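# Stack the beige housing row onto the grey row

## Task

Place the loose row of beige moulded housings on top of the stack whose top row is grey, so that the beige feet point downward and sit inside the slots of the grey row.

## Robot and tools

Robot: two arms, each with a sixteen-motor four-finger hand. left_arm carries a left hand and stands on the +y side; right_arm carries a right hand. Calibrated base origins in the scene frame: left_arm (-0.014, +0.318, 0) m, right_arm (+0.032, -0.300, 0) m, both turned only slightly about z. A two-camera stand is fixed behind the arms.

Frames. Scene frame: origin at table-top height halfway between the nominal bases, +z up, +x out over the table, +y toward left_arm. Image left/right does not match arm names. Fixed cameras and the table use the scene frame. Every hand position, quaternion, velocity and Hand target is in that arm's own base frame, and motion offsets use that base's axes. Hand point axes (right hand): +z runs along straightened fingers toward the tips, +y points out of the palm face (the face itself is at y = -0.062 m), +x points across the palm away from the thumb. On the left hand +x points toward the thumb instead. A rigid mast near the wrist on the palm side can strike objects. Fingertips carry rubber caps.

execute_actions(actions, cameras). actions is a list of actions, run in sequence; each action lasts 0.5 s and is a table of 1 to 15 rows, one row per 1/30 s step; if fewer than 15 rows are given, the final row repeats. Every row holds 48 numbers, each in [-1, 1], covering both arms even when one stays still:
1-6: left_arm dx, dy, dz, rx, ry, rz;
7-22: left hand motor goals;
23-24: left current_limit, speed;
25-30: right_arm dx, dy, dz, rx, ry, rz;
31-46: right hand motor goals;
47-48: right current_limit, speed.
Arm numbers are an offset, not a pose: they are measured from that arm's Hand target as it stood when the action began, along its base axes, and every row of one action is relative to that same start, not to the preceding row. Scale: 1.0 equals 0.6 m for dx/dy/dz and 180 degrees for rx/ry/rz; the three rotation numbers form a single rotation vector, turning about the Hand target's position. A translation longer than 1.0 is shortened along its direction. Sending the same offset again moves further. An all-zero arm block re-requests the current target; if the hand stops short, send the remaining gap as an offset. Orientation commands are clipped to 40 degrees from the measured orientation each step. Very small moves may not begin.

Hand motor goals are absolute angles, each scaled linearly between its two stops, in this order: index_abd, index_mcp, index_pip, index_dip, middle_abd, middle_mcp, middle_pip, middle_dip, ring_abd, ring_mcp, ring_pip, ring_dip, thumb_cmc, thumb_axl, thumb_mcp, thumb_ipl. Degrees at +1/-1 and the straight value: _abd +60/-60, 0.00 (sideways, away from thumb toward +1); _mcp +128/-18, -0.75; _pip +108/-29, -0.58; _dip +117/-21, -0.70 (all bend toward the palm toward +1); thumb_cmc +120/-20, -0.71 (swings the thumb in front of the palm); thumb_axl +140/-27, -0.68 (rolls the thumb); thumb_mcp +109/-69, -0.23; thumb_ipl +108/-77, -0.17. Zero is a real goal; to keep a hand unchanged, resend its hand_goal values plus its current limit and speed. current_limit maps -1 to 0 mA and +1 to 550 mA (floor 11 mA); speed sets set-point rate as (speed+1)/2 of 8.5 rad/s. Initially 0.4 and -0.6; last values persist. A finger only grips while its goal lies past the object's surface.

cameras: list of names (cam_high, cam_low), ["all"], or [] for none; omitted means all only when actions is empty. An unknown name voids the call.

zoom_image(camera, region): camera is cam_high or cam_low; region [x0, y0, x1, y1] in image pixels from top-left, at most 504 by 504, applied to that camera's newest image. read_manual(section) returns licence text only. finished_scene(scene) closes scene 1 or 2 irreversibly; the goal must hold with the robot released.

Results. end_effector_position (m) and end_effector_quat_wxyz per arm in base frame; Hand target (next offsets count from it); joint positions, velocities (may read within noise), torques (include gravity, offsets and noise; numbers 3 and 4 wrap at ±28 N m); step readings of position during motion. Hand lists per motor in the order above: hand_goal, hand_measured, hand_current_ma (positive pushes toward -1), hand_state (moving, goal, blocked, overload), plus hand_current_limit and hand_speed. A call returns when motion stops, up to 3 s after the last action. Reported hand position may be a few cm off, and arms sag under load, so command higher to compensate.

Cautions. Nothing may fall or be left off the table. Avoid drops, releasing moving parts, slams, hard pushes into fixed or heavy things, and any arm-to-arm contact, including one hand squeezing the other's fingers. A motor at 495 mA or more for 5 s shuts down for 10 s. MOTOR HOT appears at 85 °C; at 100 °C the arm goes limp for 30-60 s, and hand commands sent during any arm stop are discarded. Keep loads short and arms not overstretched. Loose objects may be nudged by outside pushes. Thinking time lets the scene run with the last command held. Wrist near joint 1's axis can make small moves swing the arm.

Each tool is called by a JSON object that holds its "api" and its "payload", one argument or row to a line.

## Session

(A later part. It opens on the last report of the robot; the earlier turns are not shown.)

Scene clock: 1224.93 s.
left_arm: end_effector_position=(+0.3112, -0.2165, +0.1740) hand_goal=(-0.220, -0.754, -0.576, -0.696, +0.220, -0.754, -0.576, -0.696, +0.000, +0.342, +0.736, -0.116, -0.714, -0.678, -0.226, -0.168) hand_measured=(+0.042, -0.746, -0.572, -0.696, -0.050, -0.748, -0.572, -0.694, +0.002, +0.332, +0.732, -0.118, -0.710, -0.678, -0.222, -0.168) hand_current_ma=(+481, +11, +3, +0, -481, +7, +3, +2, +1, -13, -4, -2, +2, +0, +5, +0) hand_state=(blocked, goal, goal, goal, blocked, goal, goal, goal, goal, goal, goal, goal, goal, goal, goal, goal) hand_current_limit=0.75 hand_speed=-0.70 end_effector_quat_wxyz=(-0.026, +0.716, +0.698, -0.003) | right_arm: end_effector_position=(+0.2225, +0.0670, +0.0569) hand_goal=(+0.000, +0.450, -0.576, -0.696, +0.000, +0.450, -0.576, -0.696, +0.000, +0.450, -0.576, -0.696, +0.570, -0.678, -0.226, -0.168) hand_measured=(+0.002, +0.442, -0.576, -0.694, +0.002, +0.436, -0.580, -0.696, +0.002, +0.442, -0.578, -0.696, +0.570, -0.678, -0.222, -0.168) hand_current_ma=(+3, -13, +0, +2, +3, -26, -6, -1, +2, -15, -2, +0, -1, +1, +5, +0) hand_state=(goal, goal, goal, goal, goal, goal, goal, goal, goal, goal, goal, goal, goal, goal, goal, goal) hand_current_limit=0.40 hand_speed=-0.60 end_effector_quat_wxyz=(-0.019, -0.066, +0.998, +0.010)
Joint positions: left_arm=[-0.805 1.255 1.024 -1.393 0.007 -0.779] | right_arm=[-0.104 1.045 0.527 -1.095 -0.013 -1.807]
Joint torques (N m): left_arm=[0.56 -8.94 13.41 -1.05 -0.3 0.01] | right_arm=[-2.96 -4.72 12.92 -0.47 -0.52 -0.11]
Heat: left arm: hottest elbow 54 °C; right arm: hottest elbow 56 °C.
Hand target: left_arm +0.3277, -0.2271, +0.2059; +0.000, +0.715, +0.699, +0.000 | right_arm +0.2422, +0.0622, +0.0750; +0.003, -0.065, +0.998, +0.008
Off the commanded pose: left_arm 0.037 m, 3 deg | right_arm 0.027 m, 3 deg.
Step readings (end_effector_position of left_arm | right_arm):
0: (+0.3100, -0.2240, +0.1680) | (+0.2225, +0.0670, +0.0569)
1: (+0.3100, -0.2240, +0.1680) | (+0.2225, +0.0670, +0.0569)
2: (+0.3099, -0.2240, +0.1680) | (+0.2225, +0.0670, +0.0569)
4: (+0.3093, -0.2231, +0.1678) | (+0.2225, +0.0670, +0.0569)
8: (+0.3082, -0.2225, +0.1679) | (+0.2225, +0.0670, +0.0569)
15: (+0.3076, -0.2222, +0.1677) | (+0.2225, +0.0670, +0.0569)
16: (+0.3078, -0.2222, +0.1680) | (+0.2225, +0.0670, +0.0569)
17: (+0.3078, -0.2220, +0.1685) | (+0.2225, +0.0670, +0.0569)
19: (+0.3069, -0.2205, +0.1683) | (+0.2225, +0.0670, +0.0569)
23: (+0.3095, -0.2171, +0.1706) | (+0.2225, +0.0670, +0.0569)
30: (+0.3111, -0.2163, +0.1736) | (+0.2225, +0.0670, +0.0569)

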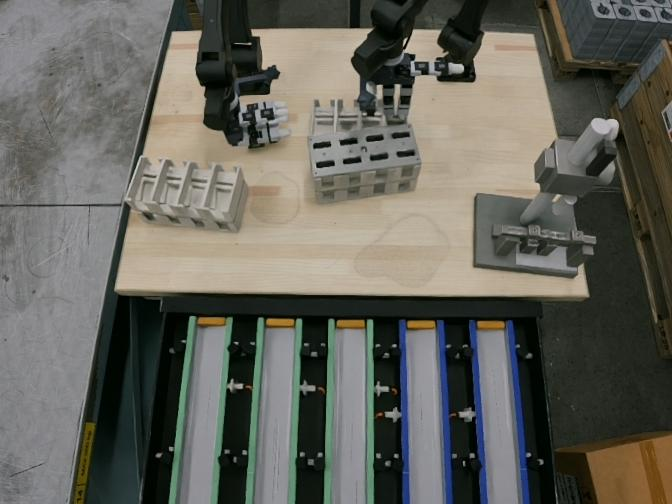

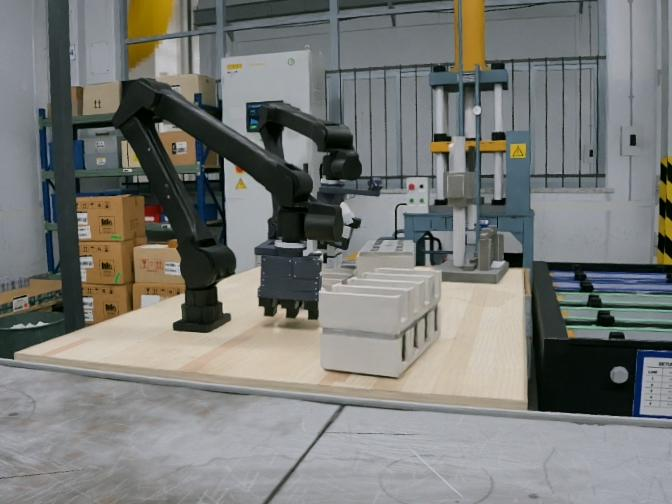

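{"api": "execute_actions", "payload": {
  "actions": [
    [[0.02,-0.01,0.03,0,0,0,-0.22,-0.754,-0.576,-0.696,0.22,-0.754,-0.576,-0.696,0,0.342,0.737,-0.116,-0.714,-0.678,-0.226,-0.168,0.75,-0.7,0,0,0,0,0,0,0,0.45,-0.576,-0.696,0,0.45,-0.576,-0.696,0,0.45,-0.576,-0.696,0.571,-0.678,-0.226,-0.168,0.4,-0.6]]
  ],
  "cameras": ["all"]
}}

{"api": "zoom_image", "payload": {
  "camera": "cam_high",
  "region": [290, 60, 440, 160]
}}

Scene clock: 1228.93 s.
left_arm: end_effector_position=(+0.3180, -0.2201, +0.1868) hand_goal=(-0.220, -0.754, -0.576, -0.696, +0.220, -0.754, -0.576, -0.696, +0.000, +0.342, +0.736, -0.116, -0.714, -0.678, -0.226, -0.168) hand_measured=(+0.042, -0.760, -0.578, -0.696, -0.046, -0.760, -0.580, -0.696, +0.002, +0.332, +0.732, -0.118, -0.710, -0.678, -0.222, -0.168) hand_current_ma=(+481, -6, -2, +0, -481, -7, -2, +0, +1, -13, -4, -2, +2, +0, +5, +0) hand_state=(blocked, goal, goal, goal, blocked, goal, goal, goal, goal, goal, goal, goal, goal, goal, goal, goal) hand_current_limit=0.75 hand_speed=-0.70 end_effector_quat_wxyz=(-0.038, +0.715, +0.698, -0.005) | right_arm: end_effector_position=(+0.2225, +0.0670, +0.0569) hand_goal=(+0.000, +0.450, -0.576, -0.696, +0.000, +0.450, -0.576, -0.696, +0.000, +0.450, -0.576, -0.696, +0.570, -0.678, -0.226, -0.168) hand_measured=(+0.002, +0.442, -0.576, -0.694, +0.002, +0.436, -0.580, -0.696, +0.002, +0.442, -0.578, -0.696, +0.570, -0.678, -0.222, -0.168) hand_current_ma=(+3, -13, +0, +2, +3, -26, -6, -1, +2, -15, -2, +0, -1, +1, +5, +0) hand_state=(goal, goal, goal, goal, goal, goal, goal, goal, goal, goal, goal, goal, goal, goal, goal, goal) hand_current_limit=0.40 hand_speed=-0.60 end_effector_quat_wxyz=(-0.019, -0.066, +0.998, +0.010)
Joint positions: left_arm=[-0.796 1.282 1.084 -1.448 0.01 -0.771] | right_arm=[-0.104 1.045 0.527 -1.095 -0.013 -1.807]
Joint torques (N m): left_arm=[1.08 -9.64 14.19 -0.72 -0.36 0.08] | right_arm=[-3.66 -4.42 12.83 -0.5 -0.47 -0.12]
Heat: left arm: hottest elbow 54 °C; right arm: hottest elbow 56 °C.
Hand target: left_arm +0.3396, -0.2332, +0.2239; +0.000, +0.715, +0.699, +0.000 | right_arm +0.2422, +0.0622, +0.0750; +0.003, -0.065, +0.998, +0.008
Off the commanded pose: left_arm 0.045 m, 4 deg | right_arm 0.027 m, 3 deg.
Step readings (end_effector_position of left_arm | right_arm):
0: (+0.3111, -0.2164, +0.1739) | (+0.2225, +0.0670, +0.0569)
1: (+0.3113, -0.2166, +0.1742) | (+0.2225, +0.0670, +0.0569)
2: (+0.3115, -0.2166, +0.1747) | (+0.2225, +0.0670, +0.0569)
4: (+0.3130, -0.2173, +0.1780) | (+0.2225, +0.0670, +0.0569)
8: (+0.3170, -0.2193, +0.1846) | (+0.2225, +0.0670, +0.0569)
15: (+0.3179, -0.2200, +0.1868) | (+0.2225, +0.0670, +0.0569)

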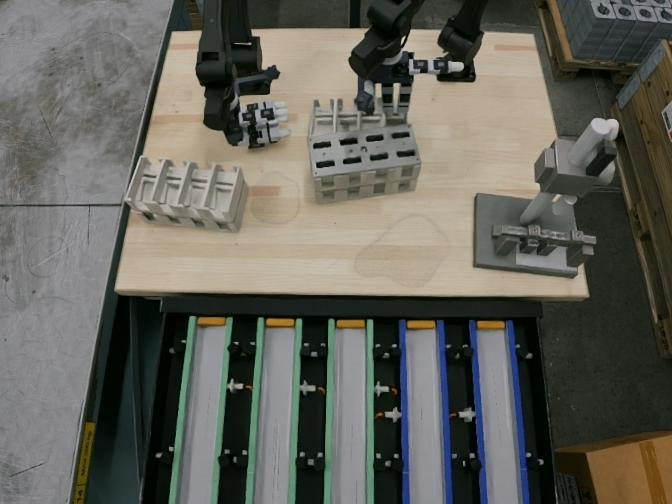

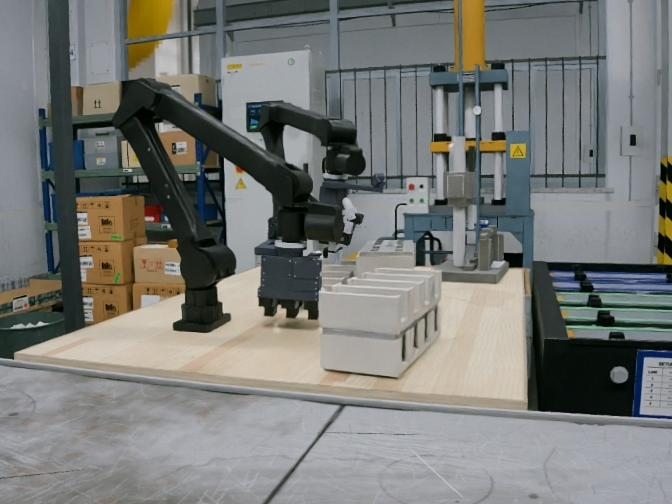

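Scaled by 3.360.

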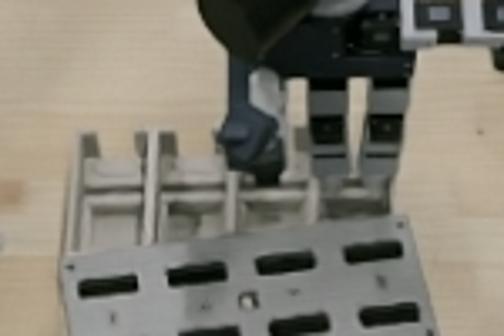

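{"api": "zoom_image", "payload": {
  "camera": "cam_low",
  "region": [310, 240, 370, 290]
}}

{"api": "zoom_image", "payload": {
  "camera": "cam_high",
  "region": [300, 90, 420, 140]
}}

Scaled by 8.400.

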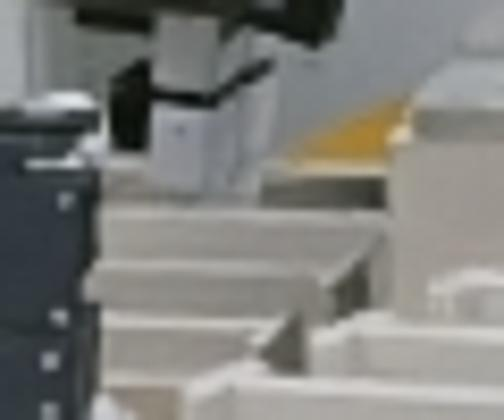

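Scaled by 4.200.

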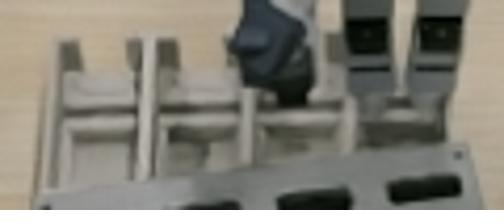

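{"api": "execute_actions", "payload": {
  "actions": [
    [[0.01,-0.005,0.03,0,0,0,-0.22,-0.754,-0.576,-0.696,0.22,-0.754,-0.576,-0.696,0,0.342,0.737,-0.116,-0.714,-0.678,-0.226,-0.168,0.75,-0.7,0,0,0,0,0,0,0,0.45,-0.576,-0.696,0,0.45,-0.576,-0.696,0,0.45,-0.576,-0.696,0.571,-0.678,-0.226,-0.168,0.4,-0.6]],
    [[0.01,-0.005,0.03,0,0,0,-0.22,-0.754,-0.576,-0.696,0.22,-0.754,-0.576,-0.696,0,0.342,0.737,-0.116,-0.714,-0.678,-0.226,-0.168,0.75,-0.7,0,0,0,0,0,0,0,0.45,-0.576,-0.696,0,0.45,-0.576,-0.696,0,0.45,-0.576,-0.696,0.571,-0.678,-0.226,-0.168,0.4,-0.6]]
  ],
  "cameras": ["all"]
}}

{"api": "zoom_image", "payload": {
  "camera": "cam_high",
  "region": [290, 60, 440, 160]
}}

{"api": "zoom_image", "payload": {
  "camera": "cam_low",
  "region": [310, 240, 370, 290]
}}

Scene clock: 1243.37 s.
left_arm: end_effector_position=(+0.3398, -0.2312, +0.2404) hand_goal=(-0.220, -0.754, -0.576, -0.696, +0.220, -0.754, -0.576, -0.696, +0.000, +0.342, +0.736, -0.116, -0.714, -0.678, -0.226, -0.168) hand_measured=(-0.214, -0.754, -0.578, -0.696, +0.216, -0.754, -0.578, -0.698, +0.002, +0.332, +0.732, -0.118, -0.710, -0.678, -0.222, -0.168) hand_current_ma=(+4, +0, -1, +0, -3, +0, -1, -1, +1, -13, -4, -2, +2, +0, +5, +0) hand_state=(goal, goal, goal, goal, goal, goal, goal, goal, goal, goal, goal, goal, goal, goal, goal, goal) hand_current_limit=0.75 hand_speed=-0.70 end_effector_quat_wxyz=(-0.017, +0.715, +0.699, -0.001) | right_arm: end_effector_position=(+0.2225, +0.0670, +0.0569) hand_goal=(+0.000, +0.450, -0.576, -0.696, +0.000, +0.450, -0.576, -0.696, +0.000, +0.450, -0.576, -0.696, +0.570, -0.678, -0.226, -0.168) hand_measured=(+0.002, +0.442, -0.576, -0.694, +0.002, +0.436, -0.580, -0.696, +0.002, +0.442, -0.578, -0.696, +0.570, -0.678, -0.222, -0.168) hand_current_ma=(+3, -13, +0, +2, +3, -26, -6, -1, +2, -15, -2, +0, -1, +1, +5, +0) hand_state=(goal, goal, goal, goal, goal, goal, goal, goal, goal, goal, goal, goal, goal, goal, goal, goal) hand_current_limit=0.40 hand_speed=-0.60 end_effector_quat_wxyz=(-0.019, -0.066, +0.998, +0.010)
Joint positions: left_arm=[-0.779 1.298 1.235 -1.542 0.001 -0.757] | right_arm=[-0.104 1.045 0.527 -1.095 -0.013 -1.807]
Joint torques (N m): left_arm=[0.26 -8.35 12.23 -0.5 -0.04 0.11] | right_arm=[-3.25 -4.78 12.82 -0.34 -0.48 -0.1]
Heat: left arm: hottest elbow 56 °C; right arm: hottest elbow 57 °C.
Hand target: left_arm +0.3517, -0.2390, +0.2599; +0.000, +0.715, +0.699, +0.000 | right_arm +0.2422, +0.0622, +0.0750; +0.003, -0.065, +0.998, +0.008
Off the commanded pose: left_arm 0.024 m, 2 deg | right_arm 0.027 m, 3 deg.
Step readings (end_effector_position of left_arm | right_arm):
0: (+0.3180, -0.2202, +0.1868) | (+0.2225, +0.0670, +0.0569)
1: (+0.3181, -0.2201, +0.1870) | (+0.2225, +0.0670, +0.0569)
2: (+0.3182, -0.2202, +0.1875) | (+0.2225, +0.0670, +0.0569)
4: (+0.3189, -0.2209, +0.1907) | (+0.2225, +0.0670, +0.0569)
8: (+0.3223, -0.2227, +0.2000) | (+0.2225, +0.0670, +0.0569)
15: (+0.3329, -0.2267, +0.2181) | (+0.2225, +0.0670, +0.0569)
16: (+0.3340, -0.2276, +0.2201) | (+0.2225, +0.0670, +0.0569)
17: (+0.3343, -0.2279, +0.2217) | (+0.2225, +0.0670, +0.0569)
19: (+0.3351, -0.2282, +0.2264) | (+0.2225, +0.0670, +0.0569)
23: (+0.3380, -0.2302, +0.2376) | (+0.2225, +0.0670, +0.0569)
30: (+0.3396, -0.2312, +0.2423) | (+0.2225, +0.0670, +0.0569)

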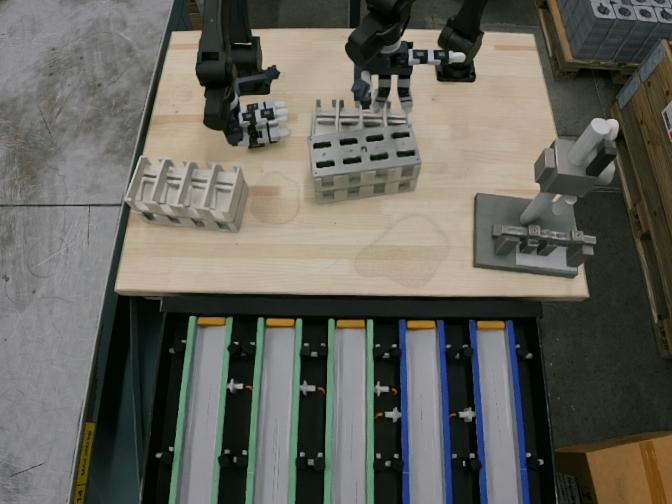

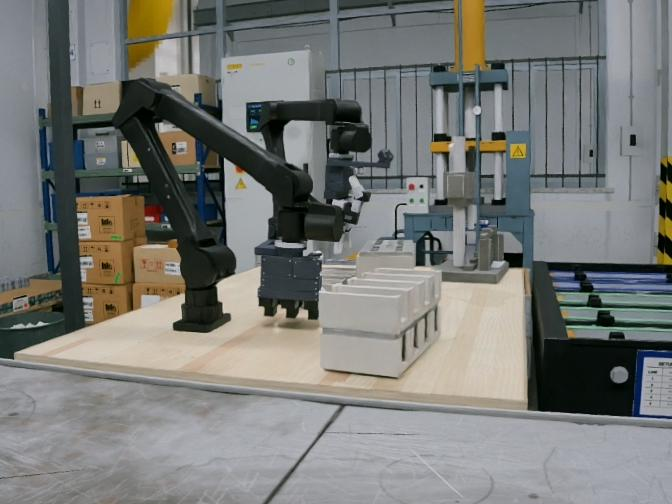

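Scaled by 3.360.

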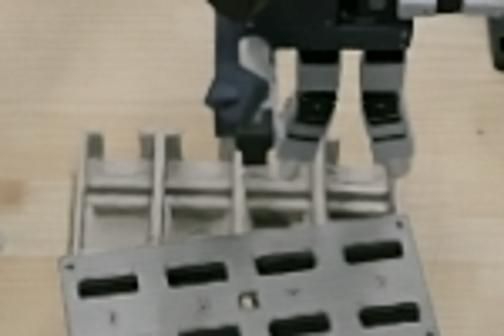

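Scaled by 8.400.

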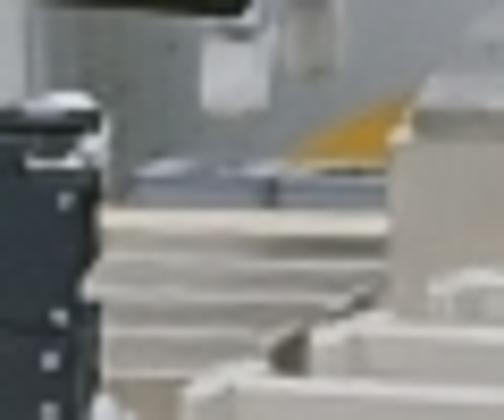

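{"api": "execute_actions", "payload": {
  "actions": [
    [[-0.06,0.09,0.03,0,0,-0.148,0,0,-0.576,-0.696,0,0,-0.576,-0.696,0,0.342,-0.576,-0.696,0.571,-0.678,-0.226,-0.168,0.4,-0.6,0,0,0,0,0,0,0,0.45,-0.576,-0.696,0,0.45,-0.576,-0.696,0,0.45,-0.576,-0.696,0.571,-0.678,-0.226,-0.168,0.4,-0.6]],
    [[-0.06,0.12,0,0,0,-0.148,0,0.479,-0.576,-0.696,0,0.479,-0.576,-0.696,0,0.479,-0.576,-0.696,0.571,-0.678,-0.226,-0.168,0.4,-0.6,0,0,0,0,0,0,0,0.479,-0.576,-0.696,0,0.479,-0.576,-0.696,0,0.479,-0.576,-0.696,0.571,-0.678,-0.226,-0.168,0.4,-0.6]],
    [[-0.05,0.1,-0.1,0,0,-0.148,0,0.479,-0.576,-0.696,0,0.479,-0.576,-0.696,0,0.479,-0.576,-0.696,0.571,-0.678,-0.226,-0.168,0.4,-0.6,0,0,0,0,0,0,0,0.479,-0.576,-0.696,0,0.479,-0.576,-0.696,0,0.479,-0.576,-0.696,0.571,-0.678,-0.226,-0.168,0.4,-0.6]]
  ],
  "cameras": ["all"]
}}

{"api": "zoom_image", "payload": {
  "camera": "cam_high",
  "region": [290, 80, 430, 180]
}}

Scene clock: 1276.80 s.
left_arm: end_effector_position=(+0.2415, -0.0524, +0.2124) hand_goal=(+0.000, +0.478, -0.576, -0.696, +0.000, +0.478, -0.576, -0.696, +0.000, +0.478, -0.576, -0.696, +0.570, -0.678, -0.226, -0.168) hand_measured=(-0.002, +0.462, -0.578, -0.696, +0.002, +0.462, -0.578, -0.698, +0.002, +0.460, -0.576, -0.694, +0.568, -0.678, -0.222, -0.168) hand_current_ma=(-1, -27, -1, +0, +1, -25, -1, -1, +1, -29, +0, +2, -1, +0, +5, +0) hand_state=(goal, goal, goal, goal, goal, goal, goal, goal, goal, goal, goal, goal, goal, goal, goal, goal) hand_current_limit=0.40 hand_speed=-0.60 end_effector_quat_wxyz=(-0.015, +0.996, +0.091, -0.006) | right_arm: end_effector_position=(+0.2225, +0.0671, +0.0570) hand_goal=(+0.000, +0.478, -0.576, -0.696, +0.000, +0.478, -0.576, -0.696, +0.000, +0.478, -0.576, -0.696, +0.570, -0.678, -0.226, -0.168) hand_measured=(+0.002, +0.456, -0.576, -0.694, +0.002, +0.458, -0.580, -0.696, +0.002, +0.454, -0.578, -0.696, +0.570, -0.678, -0.222, -0.168) hand_current_ma=(+3, -50, +0, +2, +3, -48, -6, -1, +2, -57, -2, +0, -1, +1, +5, +0) hand_state=(goal, blocked, goal, goal, goal, blocked, goal, goal, goal, blocked, goal, goal, goal, goal, goal, goal) hand_current_limit=0.40 hand_speed=-0.60 end_effector_quat_wxyz=(-0.019, -0.066, +0.998, +0.010)
Joint positions: left_arm=[0.108 0.86 0.862 -1.583 -0.031 1.497] | right_arm=[-0.104 1.045 0.527 -1.095 -0.013 -1.807]
Joint torques (N m): left_arm=[1.08 -1.67 9.1 0.61 0.6 0.18] | right_arm=[-3.02 -4.54 13.07 -0.46 -0.47 -0.1]
Heat: left arm: hottest elbow 57 °C; right arm: hottest elbow 57 °C.
Hand target: left_arm +0.2497, -0.0531, +0.2178; +0.000, +0.997, +0.077, +0.000 | right_arm +0.2421, +0.0623, +0.0750; +0.003, -0.065, +0.998, +0.008
Off the commanded pose: left_arm 0.010 m, 2 deg | right_arm 0.027 m, 3 deg.
Step readings (end_effector_position of left_arm | right_arm):
0: (+0.3398, -0.2312, +0.2404) | (+0.2225, +0.0670, +0.0569)
1: (+0.3399, -0.2312, +0.2404) | (+0.2225, +0.0670, +0.0569)
2: (+0.3397, -0.2303, +0.2413) | (+0.2225, +0.0670, +0.0569)
4: (+0.3374, -0.2225, +0.2436) | (+0.2225, +0.0670, +0.0569)
8: (+0.3213, -0.1915, +0.2573) | (+0.2225, +0.0670, +0.0569)
15: (+0.3138, -0.1804, +0.2833) | (+0.2225, +0.0670, +0.0569)
16: (+0.3142, -0.1807, +0.2827) | (+0.2225, +0.0670, +0.0569)
17: (+0.3142, -0.1785, +0.2796) | (+0.2225, +0.0670, +0.0569)
19: (+0.3103, -0.1624, +0.2699) | (+0.2225, +0.0671, +0.0570)
23: (+0.2910, -0.1198, +0.2610) | (+0.2225, +0.0671, +0.0570)
30: (+0.2799, -0.1066, +0.2775) | (+0.2225, +0.0671, +0.0570)
31: (+0.2797, -0.1060, +0.2769) | (+0.2225, +0.0671, +0.0570)
32: (+0.2789, -0.1024, +0.2733) | (+0.2225, +0.0671, +0.0570)
34: (+0.2752, -0.0848, +0.2578) | (+0.2225, +0.0671, +0.0570)
38: (+0.2564, -0.0526, +0.2201) | (+0.2225, +0.0671, +0.0570)
45: (+0.2484, -0.0470, +0.2162) | (+0.2225, +0.0671, +0.0570)

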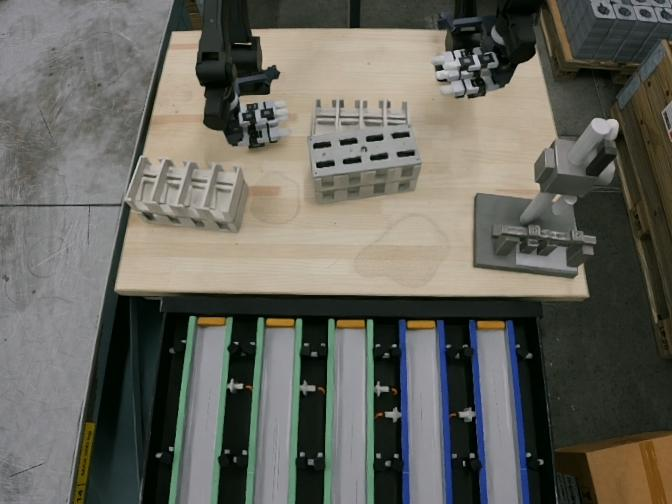

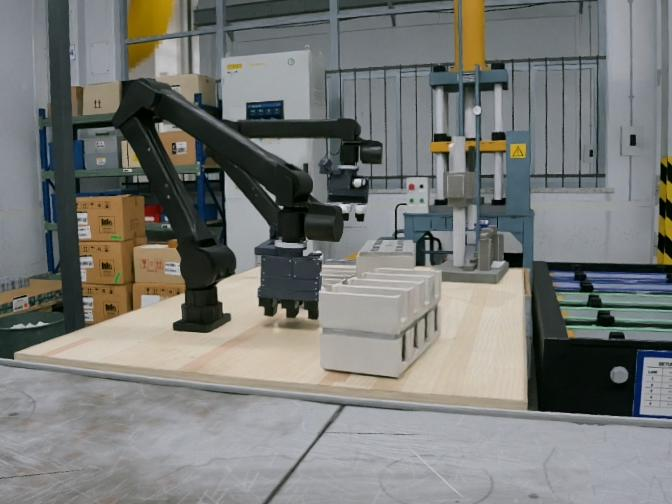

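Scaled by 3.600.

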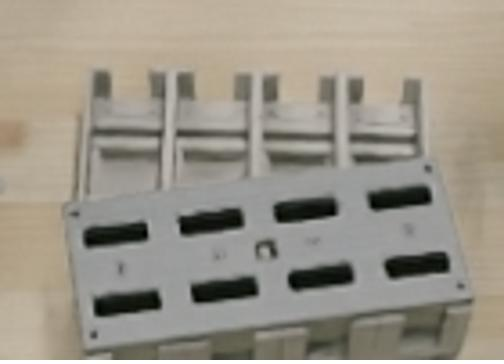

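{"api": "execute_actions", "payload": {
  "actions": [
    [[0.007,-0.028,-0.15,0,0,-0.0563,0,0.479,-0.576,-0.696,0,0.479,-0.576,-0.696,0,0.479,-0.576,-0.696,0.571,-0.678,-0.226,-0.168,0.4,-0.6,-0.0992,0.033,0,0,0,-0.0612,0,0.479,-0.576,-0.696,0,0.479,-0.576,-0.696,0,0.479,-0.576,-0.696,0.571,-0.678,-0.226,-0.168,0.4,-0.6]],
    [[0.007,-0.03,-0.12,0,0,0,0,0.5,-0.576,-0.696,0,0.5,-0.576,-0.696,0,0.5,-0.576,-0.696,0.571,-0.678,-0.226,-0.168,0.4,-0.6,0,0.05,-0.035,0,0,0,0,0.5,-0.576,-0.696,0,0.5,-0.576,-0.696,0,0.5,-0.576,-0.696,0.571,-0.678,-0.226,-0.168,0.4,-0.6]],
    [[0,0,-0.02,0,0,0,0,0.5,-0.576,-0.696,0,0.5,-0.576,-0.696,0,0.5,-0.576,-0.696,0.571,-0.678,-0.226,-0.168,0.4,-0.6,0,0,-0.02,0,0,0,0,0.5,-0.576,-0.696,0,0.5,-0.576,-0.696,0,0.5,-0.576,-0.696,0.571,-0.678,-0.226,-0.168,0.4,-0.6]]
  ],
  "cameras": ["all"]
}}

{"api": "zoom_image", "payload": {
  "camera": "cam_high",
  "region": [260, 80, 460, 180]
}}

Scene clock: 1296.20 s.
left_arm: end_effector_position=(+0.2565, -0.0858, +0.0464) hand_goal=(+0.000, +0.500, -0.576, -0.696, +0.000, +0.500, -0.576, -0.696, +0.000, +0.500, -0.576, -0.696, +0.570, -0.678, -0.226, -0.168) hand_measured=(-0.002, +0.480, -0.578, -0.696, +0.002, +0.482, -0.578, -0.698, +0.002, +0.480, -0.576, -0.694, +0.570, -0.678, -0.222, -0.168) hand_current_ma=(-1, -32, -1, +0, +1, -29, -1, -1, +0, -34, +0, +2, +0, +0, +5, +0) hand_state=(goal, goal, goal, goal, goal, goal, goal, goal, goal, goal, goal, goal, goal, goal, goal, goal) hand_current_limit=0.40 hand_speed=-0.60 end_effector_quat_wxyz=(-0.001, +1.000, -0.012, -0.001) | right_arm: end_effector_position=(+0.1827, +0.1102, +0.0446) hand_goal=(+0.000, +0.500, -0.576, -0.696, +0.000, +0.500, -0.576, -0.696, +0.000, +0.500, -0.576, -0.696, +0.570, -0.678, -0.226, -0.168) hand_measured=(+0.002, +0.478, -0.576, -0.694, +0.002, +0.480, -0.580, -0.696, +0.002, +0.476, -0.578, -0.696, +0.570, -0.678, -0.222, -0.168) hand_current_ma=(+2, -50, +0, +2, +2, -46, -6, -1, +2, -57, -2, +0, -1, +1, +5, +0) hand_state=(goal, blocked, goal, goal, goal, blocked, goal, goal, goal, blocked, goal, goal, goal, goal, goal, goal) hand_current_limit=0.40 hand_speed=-0.60 end_effector_quat_wxyz=(+0.004, +0.032, +0.999, +0.009)
Joint positions: left_arm=[-0.001 1.11 0.541 -1.003 -0.003 1.594] | right_arm=[0.157 0.8 0.37 -1.129 -0.016 -1.349]
Joint torques (N m): left_arm=[-0.97 -3.43 6.02 0.58 0.63 -0.03] | right_arm=[-0.56 -1.26 8.83 0.58 -0.28 0.12]
Heat: left arm: hottest elbow 58 °C; right arm: hottest elbow 57 °C.
Hand target: left_arm +0.2581, -0.0879, +0.0439; +0.000, +1.000, -0.012, +0.000 | right_arm +0.1826, +0.1121, +0.0419; +0.004, +0.031, +0.999, +0.008
Off the commanded pose: left_arm 0.004 m, 0 deg | right_arm 0.003 m, 0 deg.
Step readings (end_effector_position of left_arm | right_arm):
0: (+0.2415, -0.0525, +0.2124) | (+0.2225, +0.0671, +0.0570)
1: (+0.2416, -0.0525, +0.2123) | (+0.2224, +0.0672, +0.0572)
2: (+0.2431, -0.0528, +0.2096) | (+0.2215, +0.0679, +0.0586)
4: (+0.2477, -0.0544, +0.1949) | (+0.2173, +0.0702, +0.0641)
8: (+0.2408, -0.0607, +0.1487) | (+0.1953, +0.0759, +0.0707)
15: (+0.2471, -0.0670, +0.1265) | (+0.1836, +0.0802, +0.0743)
16: (+0.2485, -0.0672, +0.1264) | (+0.1835, +0.0804, +0.0744)
17: (+0.2501, -0.0680, +0.1243) | (+0.1835, +0.0818, +0.0738)
19: (+0.2535, -0.0714, +0.1124) | (+0.1817, +0.0887, +0.0706)
23: (+0.2431, -0.0799, +0.0767) | (+0.1738, +0.1038, +0.0611)
30: (+0.2480, -0.0850, +0.0563) | (+0.1781, +0.1097, +0.0563)
31: (+0.2492, -0.0851, +0.0560) | (+0.1787, +0.1099, +0.0561)
32: (+0.2507, -0.0853, +0.0559) | (+0.1797, +0.1101, +0.0556)
34: (+0.2541, -0.0855, +0.0546) | (+0.1816, +0.1103, +0.0535)
38: (+0.2568, -0.0855, +0.0497) | (+0.1814, +0.1099, +0.0471)
45: (+0.2561, -0.0858, +0.0463) | (+0.1821, +0.1102, +0.0445)

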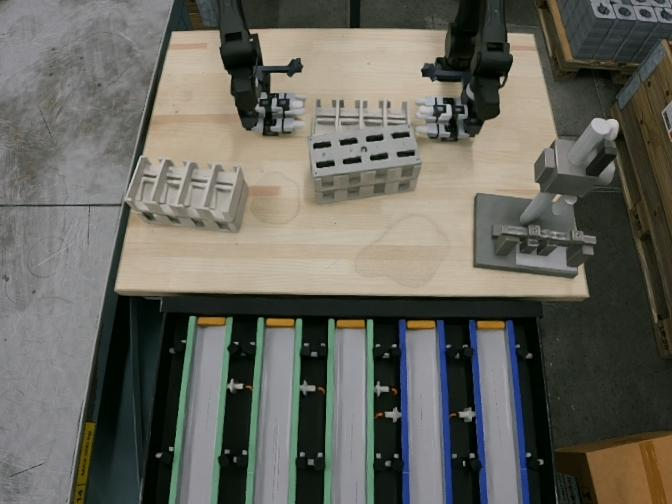

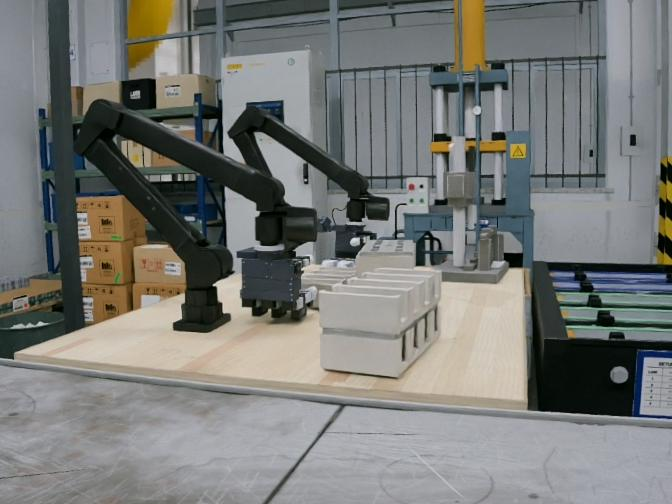

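Scaled by 2.520.

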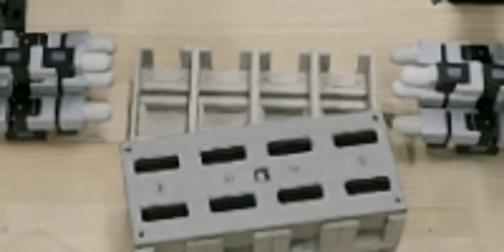

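{"api": "execute_actions", "payload": {
  "actions": [
    [[0.0417,-0.033,-0.013,0,0,0,0,0.5,-0.576,-0.696,0,0.5,-0.576,-0.696,0,0.5,-0.576,-0.696,0.571,-0.678,-0.226,-0.168,0.4,-0.6,0.0417,0.033,-0.013,0,0,0,0,0.5,-0.576,-0.696,0,0.5,-0.576,-0.696,0,0.5,-0.576,-0.696,0.571,-0.678,-0.226,-0.168,0.4,-0.6]]
  ],
  "cameras": ["all"]
}}

{"api": "zoom_image", "payload": {
  "camera": "cam_high",
  "region": [270, 80, 370, 160]
}}

{"api": "zoom_image", "payload": {
  "camera": "cam_high",
  "region": [360, 80, 460, 160]
}}

{"api": "zoom_image", "payload": {
  "camera": "cam_low",
  "region": [230, 230, 350, 330]
}}

Scene clock: 1310.17 s.
left_arm: end_effector_position=(+0.2649, -0.1041, +0.0320) hand_goal=(+0.000, +0.500, -0.576, -0.696, +0.000, +0.500, -0.576, -0.696, +0.000, +0.500, -0.576, -0.696, +0.570, -0.678, -0.226, -0.168) hand_measured=(-0.002, +0.502, -0.578, -0.696, +0.002, +0.482, -0.578, -0.698, +0.002, +0.480, -0.576, -0.694, +0.570, -0.678, -0.222, -0.168) hand_current_ma=(-1, +2, -1, +0, +1, -29, -1, -1, +1, -34, +0, +2, +0, +0, +5, +0) hand_state=(goal, goal, goal, goal, goal, goal, goal, goal, goal, goal, goal, goal, goal, goal, goal, goal) hand_current_limit=0.40 hand_speed=-0.60 end_effector_quat_wxyz=(-0.001, +1.000, -0.016, -0.012) | right_arm: end_effector_position=(+0.1993, +0.1270, +0.0322) hand_goal=(+0.000, +0.500, -0.576, -0.696, +0.000, +0.500, -0.576, -0.696, +0.000, +0.500, -0.576, -0.696, +0.570, -0.678, -0.226, -0.168) hand_measured=(+0.002, +0.508, -0.576, -0.694, +0.002, +0.482, -0.580, -0.696, +0.002, +0.476, -0.578, -0.696, +0.570, -0.678, -0.222, -0.168) hand_current_ma=(+2, +15, -1, +2, +2, -40, -6, -1, +2, -56, -2, +0, +0, +1, +6, +0) hand_state=(goal, goal, goal, goal, goal, goal, goal, goal, goal, blocked, goal, goal, goal, goal, goal, goal) hand_current_limit=0.40 hand_speed=-0.60 end_effector_quat_wxyz=(+0.000, +0.032, +0.999, +0.007)
Joint positions: left_arm=[-0.073 1.191 0.554 -0.958 0 1.529] | right_arm=[0.239 0.921 0.386 -1.031 -0.014 -1.268]
Joint torques (N m): left_arm=[-0.26 -3.25 8.62 0.68 0.58 -0.1] | right_arm=[-1.14 -0.97 10.24 0.69 -0.34 0.11]
Heat: left arm: hottest elbow 55 °C; right arm: hottest elbow 55 °C.
Hand target: left_arm +0.2831, -0.1076, +0.0360; +0.000, +1.000, -0.012, +0.000 | right_arm +0.2077, +0.1319, +0.0342; +0.004, +0.031, +0.999, +0.008
Off the commanded pose: left_arm 0.019 m, 1 deg | right_arm 0.010 m, 0 deg.
Step readings (end_effector_position of left_arm | right_arm):
0: (+0.2565, -0.0858, +0.0464) | (+0.1827, +0.1102, +0.0446)
1: (+0.2567, -0.0858, +0.0463) | (+0.1829, +0.1103, +0.0445)
2: (+0.2573, -0.0868, +0.0456) | (+0.1837, +0.1110, +0.0438)
4: (+0.2583, -0.0917, +0.0417) | (+0.1863, +0.1152, +0.0402)
8: (+0.2599, -0.1015, +0.0323) | (+0.1902, +0.1226, +0.0324)
15: (+0.2648, -0.1041, +0.0321) | (+0.1974, +0.1264, +0.0322)

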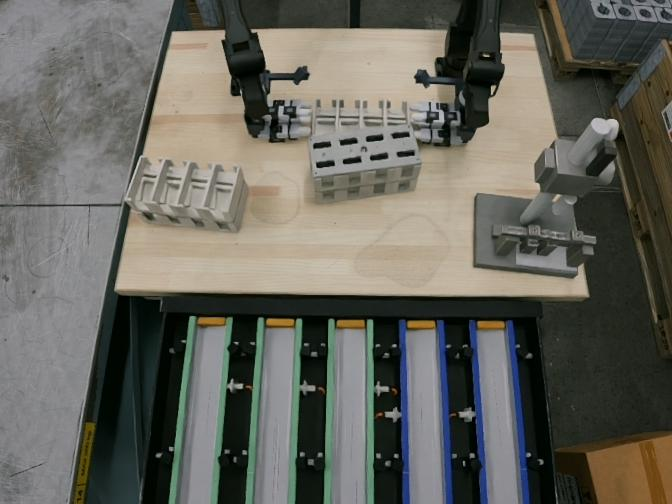

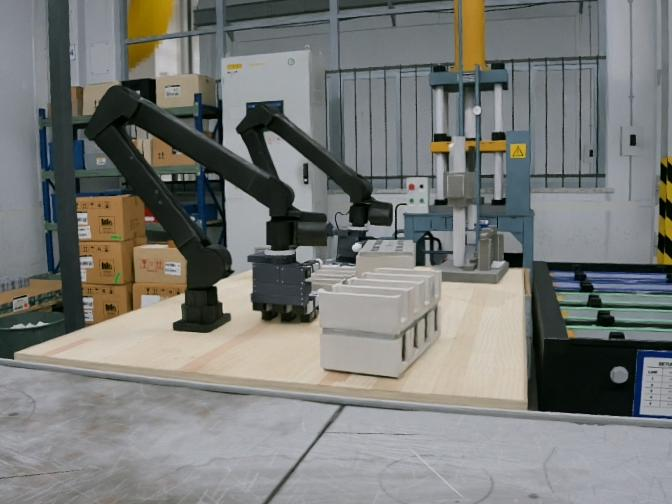

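Scaled by 5.040.

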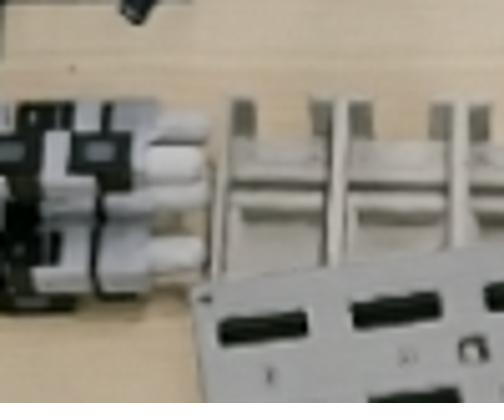

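Scaled by 5.040.

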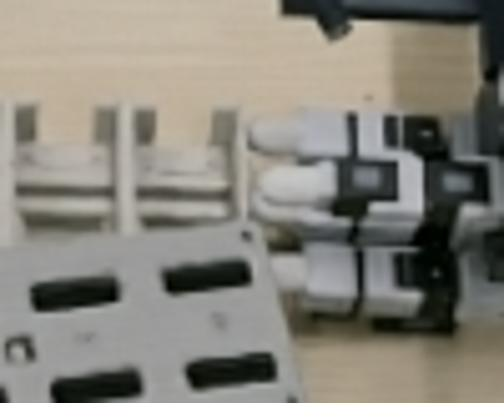

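Scaled by 4.200.

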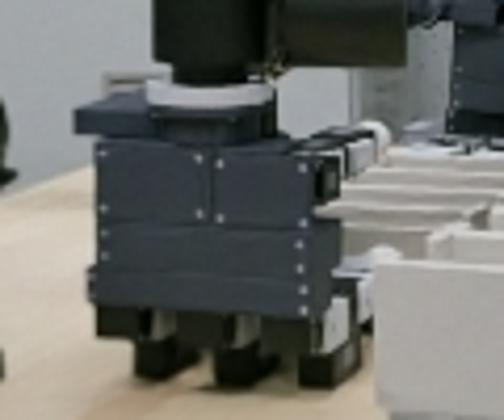

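{"api": "execute_actions", "payload": {
  "actions": [
    [[-0.015,-0.015,0.012,0,0,0,0,0.5,-0.576,-0.696,0,0.5,-0.576,-0.696,0,0.5,-0.576,-0.696,0.571,-0.678,-0.226,-0.168,0.6,-0.6,0,0.015,0.015,0,0,0,0,0.5,-0.576,-0.696,0,0.5,-0.576,-0.696,0,0.5,-0.576,-0.696,0.571,-0.678,-0.226,-0.168,0.6,-0.6]],
    [[0,-0.02,0,0,0,0,0,0.5,-0.576,-0.696,0,0.5,-0.576,-0.696,0,0.5,-0.576,-0.696,0.571,-0.678,-0.226,-0.168,0.6,-0.6,0,0.02,0,0,0,0,0,0.5,-0.576,-0.696,0,0.5,-0.576,-0.696,0,0.5,-0.576,-0.696,0.571,-0.678,-0.226,-0.168,0.6,-0.6]]
  ],
  "cameras": ["all"]
}}

{"api": "zoom_image", "payload": {
  "camera": "cam_high",
  "region": [270, 80, 370, 160]
}}

{"api": "zoom_image", "payload": {
  "camera": "cam_high",
  "region": [360, 80, 460, 160]
}}

Scene clock: 1322.30 s.
left_arm: end_effector_position=(+0.2641, -0.1072, +0.0294) hand_goal=(+0.000, +0.500, -0.576, -0.696, +0.000, +0.500, -0.576, -0.696, +0.000, +0.500, -0.576, -0.696, +0.570, -0.678, -0.226, -0.168) hand_measured=(+0.000, +0.518, -0.566, -0.690, +0.002, +0.508, -0.568, -0.690, +0.004, +0.510, -0.566, -0.690, +0.570, -0.678, -0.222, -0.168) hand_current_ma=(+0, +28, +11, +5, +2, +10, +9, +6, +3, +12, +12, +6, +0, +0, +5, +0) hand_state=(goal, goal, goal, goal, goal, goal, goal, goal, goal, goal, goal, goal, goal, goal, goal, goal) hand_current_limit=0.60 hand_speed=-0.60 end_effector_quat_wxyz=(-0.025, +1.000, -0.014, -0.010) | right_arm: end_effector_position=(+0.1975, +0.1313, +0.0294) hand_goal=(+0.000, +0.500, -0.576, -0.696, +0.000, +0.500, -0.576, -0.696, +0.000, +0.500, -0.576, -0.696, +0.570, -0.678, -0.226, -0.168) hand_measured=(-0.004, +0.524, -0.564, -0.690, -0.004, +0.510, -0.576, -0.696, -0.004, +0.500, -0.572, -0.694, +0.570, -0.678, -0.222, -0.168) hand_current_ma=(-4, +56, +22, +9, -4, +18, +0, +0, -5, +0, +4, +2, +0, +1, +6, +0) hand_state=(goal, blocked, goal, goal, goal, goal, goal, goal, goal, goal, goal, goal, goal, goal, goal, goal) hand_current_limit=0.60 hand_speed=-0.60 end_effector_quat_wxyz=(-0.001, +0.040, +0.999, -0.016)
Joint positions: left_arm=[-0.12 1.186 0.554 -0.964 -0.047 1.478] | right_arm=[0.312 0.928 0.393 -1.047 0.029 -1.177]
Joint torques (N m): left_arm=[-3.6 -5.13 8.23 -0.35 2.31 -0.39] | right_arm=[0.79 -1.44 12.19 0.31 -2 0.25]
Heat: left arm: hottest elbow 55 °C; right arm: hottest elbow 55 °C.
Hand target: left_arm +0.2741, -0.1287, +0.0432; +0.000, +1.000, -0.012, +0.000 | right_arm +0.2076, +0.1528, +0.0431; +0.004, +0.031, +0.999, +0.008
Off the commanded pose: left_arm 0.027 m, 3 deg | right_arm 0.028 m, 3 deg.
Step readings (end_effector_position of left_arm | right_arm):
0: (+0.2649, -0.1041, +0.0320) | (+0.1993, +0.1270, +0.0322)
1: (+0.2649, -0.1042, +0.0320) | (+0.1993, +0.1270, +0.0322)
2: (+0.2648, -0.1044, +0.0319) | (+0.1994, +0.1274, +0.0323)
4: (+0.2647, -0.1052, +0.0316) | (+0.1992, +0.1296, +0.0326)
8: (+0.2648, -0.1067, +0.0315) | (+0.1987, +0.1311, +0.0320)
15: (+0.2645, -0.1066, +0.0315) | (+0.1985, +0.1310, +0.0319)
16: (+0.2645, -0.1067, +0.0315) | (+0.1984, +0.1312, +0.0319)
17: (+0.2645, -0.1069, +0.0313) | (+0.1983, +0.1312, +0.0317)
19: (+0.2642, -0.1072, +0.0305) | (+0.1981, +0.1315, +0.0310)
23: (+0.2641, -0.1072, +0.0296) | (+0.1977, +0.1314, +0.0298)
30: (+0.2641, -0.1071, +0.0294) | (+0.1975, +0.1313, +0.0295)

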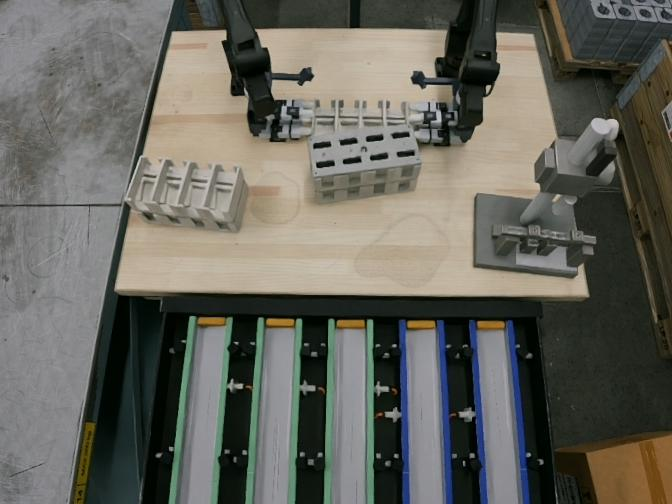

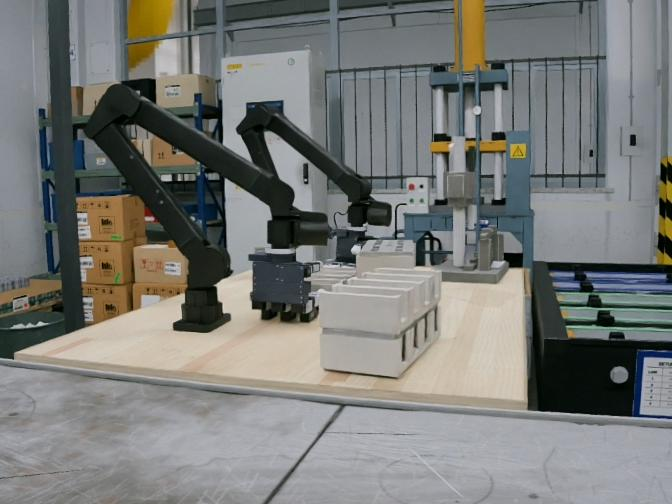

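Scaled by 5.040.

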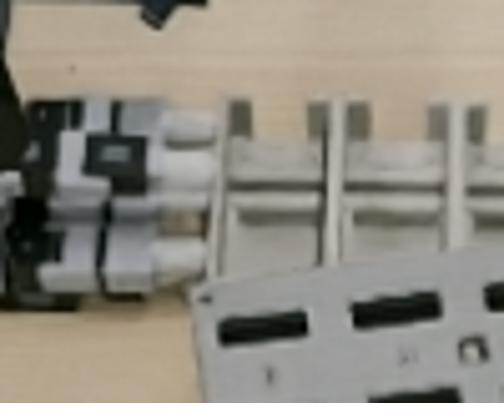

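Scaled by 5.040.

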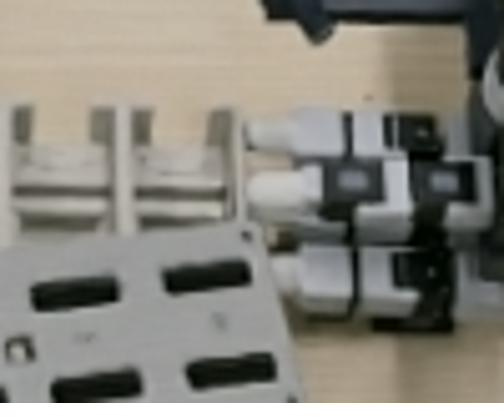

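{"api": "execute_actions", "payload": {
  "actions": [
    [[0.01,-0.02,0.03,-0.02,0,0,0,0.55,-0.576,-0.696,0,0.55,-0.576,-0.696,0,0.55,-0.576,-0.696,0.571,-0.678,-0.226,-0.168,0.72,-0.6,0.01,0.02,0.03,0.02,0,0,0,0.55,-0.576,-0.696,0,0.55,-0.576,-0.696,0,0.55,-0.576,-0.696,0.571,-0.678,-0.226,-0.168,0.72,-0.6]],
    [[0.01,-0.01,0.03,-0.01,-0.01,0,0,0.6,-0.576,-0.696,0,0.6,-0.576,-0.696,0,0.6,-0.576,-0.696,0.571,-0.678,-0.226,-0.168,0.72,-0.6,0.01,0.01,0.03,0.01,-0.01,0,0,0.6,-0.576,-0.696,0,0.6,-0.576,-0.696,0,0.6,-0.576,-0.696,0.571,-0.678,-0.226,-0.168,0.72,-0.6]]
  ],
  "cameras": ["all"]
}}

{"api": "zoom_image", "payload": {
  "camera": "cam_high",
  "region": [270, 80, 370, 160]
}}

{"api": "zoom_image", "payload": {
  "camera": "cam_high",
  "region": [360, 80, 460, 160]
}}

Scene clock: 1339.37 s.
left_arm: end_effector_position=(+0.2522, -0.1109, +0.0381) hand_goal=(+0.000, +0.600, -0.576, -0.696, +0.000, +0.600, -0.576, -0.696, +0.000, +0.600, -0.576, -0.696, +0.570, -0.678, -0.226, -0.168) hand_measured=(+0.000, +0.576, -0.580, -0.696, +0.002, +0.522, -0.614, -0.718, +0.004, +0.518, -0.602, -0.708, +0.570, -0.678, -0.222, -0.168) hand_current_ma=(+0, -46, -3, +0, +1, -234, -75, -37, +2, -250, -48, -16, +0, +0, +5, +0) hand_state=(goal, blocked, goal, goal, goal, blocked, blocked, blocked, goal, blocked, blocked, goal, goal, goal, goal, goal) hand_current_limit=0.72 hand_speed=-0.60 end_effector_quat_wxyz=(-0.010, +0.999, -0.020, -0.026) | right_arm: end_effector_position=(+0.1807, +0.1314, +0.0328) hand_goal=(+0.000, +0.600, -0.576, -0.696, +0.000, +0.600, -0.576, -0.696, +0.000, +0.600, -0.576, -0.696, +0.570, -0.678, -0.226, -0.168) hand_measured=(-0.008, +0.560, -0.602, -0.706, -0.012, +0.526, -0.596, -0.708, -0.012, +0.516, -0.600, -0.706, +0.570, -0.678, -0.222, -0.168) hand_current_ma=(-12, -112, -57, -17, -16, -252, -43, -22, -17, -295, -51, -15, +0, +1, +6, +0) hand_state=(goal, blocked, blocked, goal, goal, blocked, blocked, goal, goal, blocked, blocked, goal, goal, goal, goal, goal) hand_current_limit=0.72 hand_speed=-0.60 end_effector_quat_wxyz=(-0.033, +0.041, +0.999, -0.012)
Joint positions: left_arm=[-0.116 1.161 0.557 -1.021 -0.015 1.493] | right_arm=[0.312 0.913 0.397 -1.126 -0.001 -1.177]
Joint torques (N m): left_arm=[-2.43 -7 12.01 -0.12 4.49 -0.35] | right_arm=[-0.26 -4.84 16.35 1.35 -3.96 0.02]
Heat: left arm: hottest elbow 55 °C; right arm: hottest elbow 55 °C.
Hand target: left_arm +0.2861, -0.1467, +0.0793; +0.047, +0.999, -0.012, +0.016 | right_arm +0.2197, +0.1708, +0.0792; +0.018, +0.031, +0.998, +0.055
Off the commanded pose: left_arm 0.064 m, 8 deg | right_arm 0.072 m, 10 deg.
Step readings (end_effector_position of left_arm | right_arm):
0: (+0.2641, -0.1072, +0.0294) | (+0.1975, +0.1313, +0.0294)
1: (+0.2640, -0.1072, +0.0294) | (+0.1974, +0.1313, +0.0294)
2: (+0.2636, -0.1075, +0.0295) | (+0.1970, +0.1315, +0.0294)
4: (+0.2619, -0.1080, +0.0298) | (+0.1955, +0.1318, +0.0298)
8: (+0.2589, -0.1085, +0.0304) | (+0.1922, +0.1319, +0.0302)
15: (+0.2574, -0.1086, +0.0307) | (+0.1903, +0.1318, +0.0303)
16: (+0.2573, -0.1087, +0.0307) | (+0.1902, +0.1319, +0.0304)
17: (+0.2569, -0.1091, +0.0311) | (+0.1897, +0.1318, +0.0303)
19: (+0.2554, -0.1095, +0.0321) | (+0.1878, +0.1319, +0.0308)
23: (+0.2537, -0.1100, +0.0356) | (+0.1838, +0.1320, +0.0318)
30: (+0.2526, -0.1108, +0.0380) | (+0.1812, +0.1316, +0.0324)

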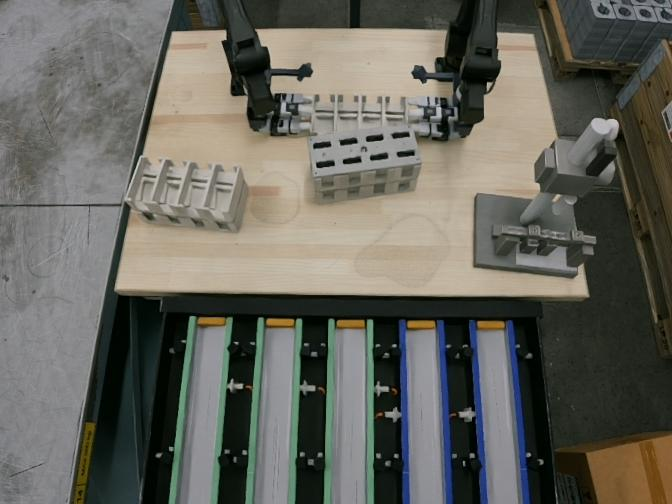

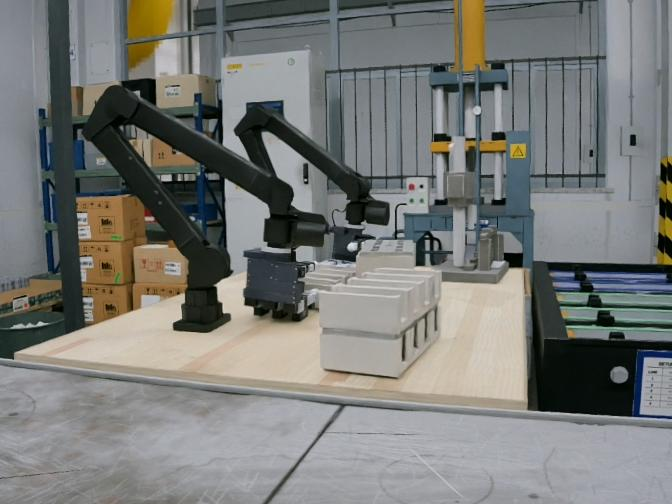

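Scaled by 5.040.

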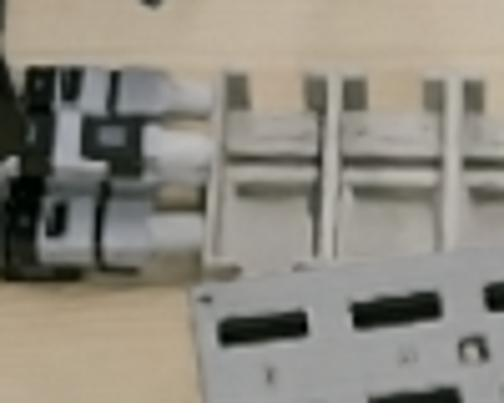

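Scaled by 5.040.

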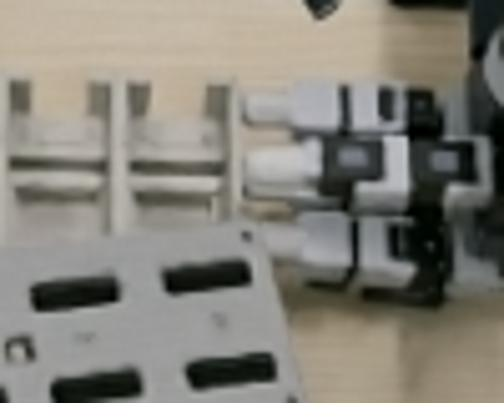

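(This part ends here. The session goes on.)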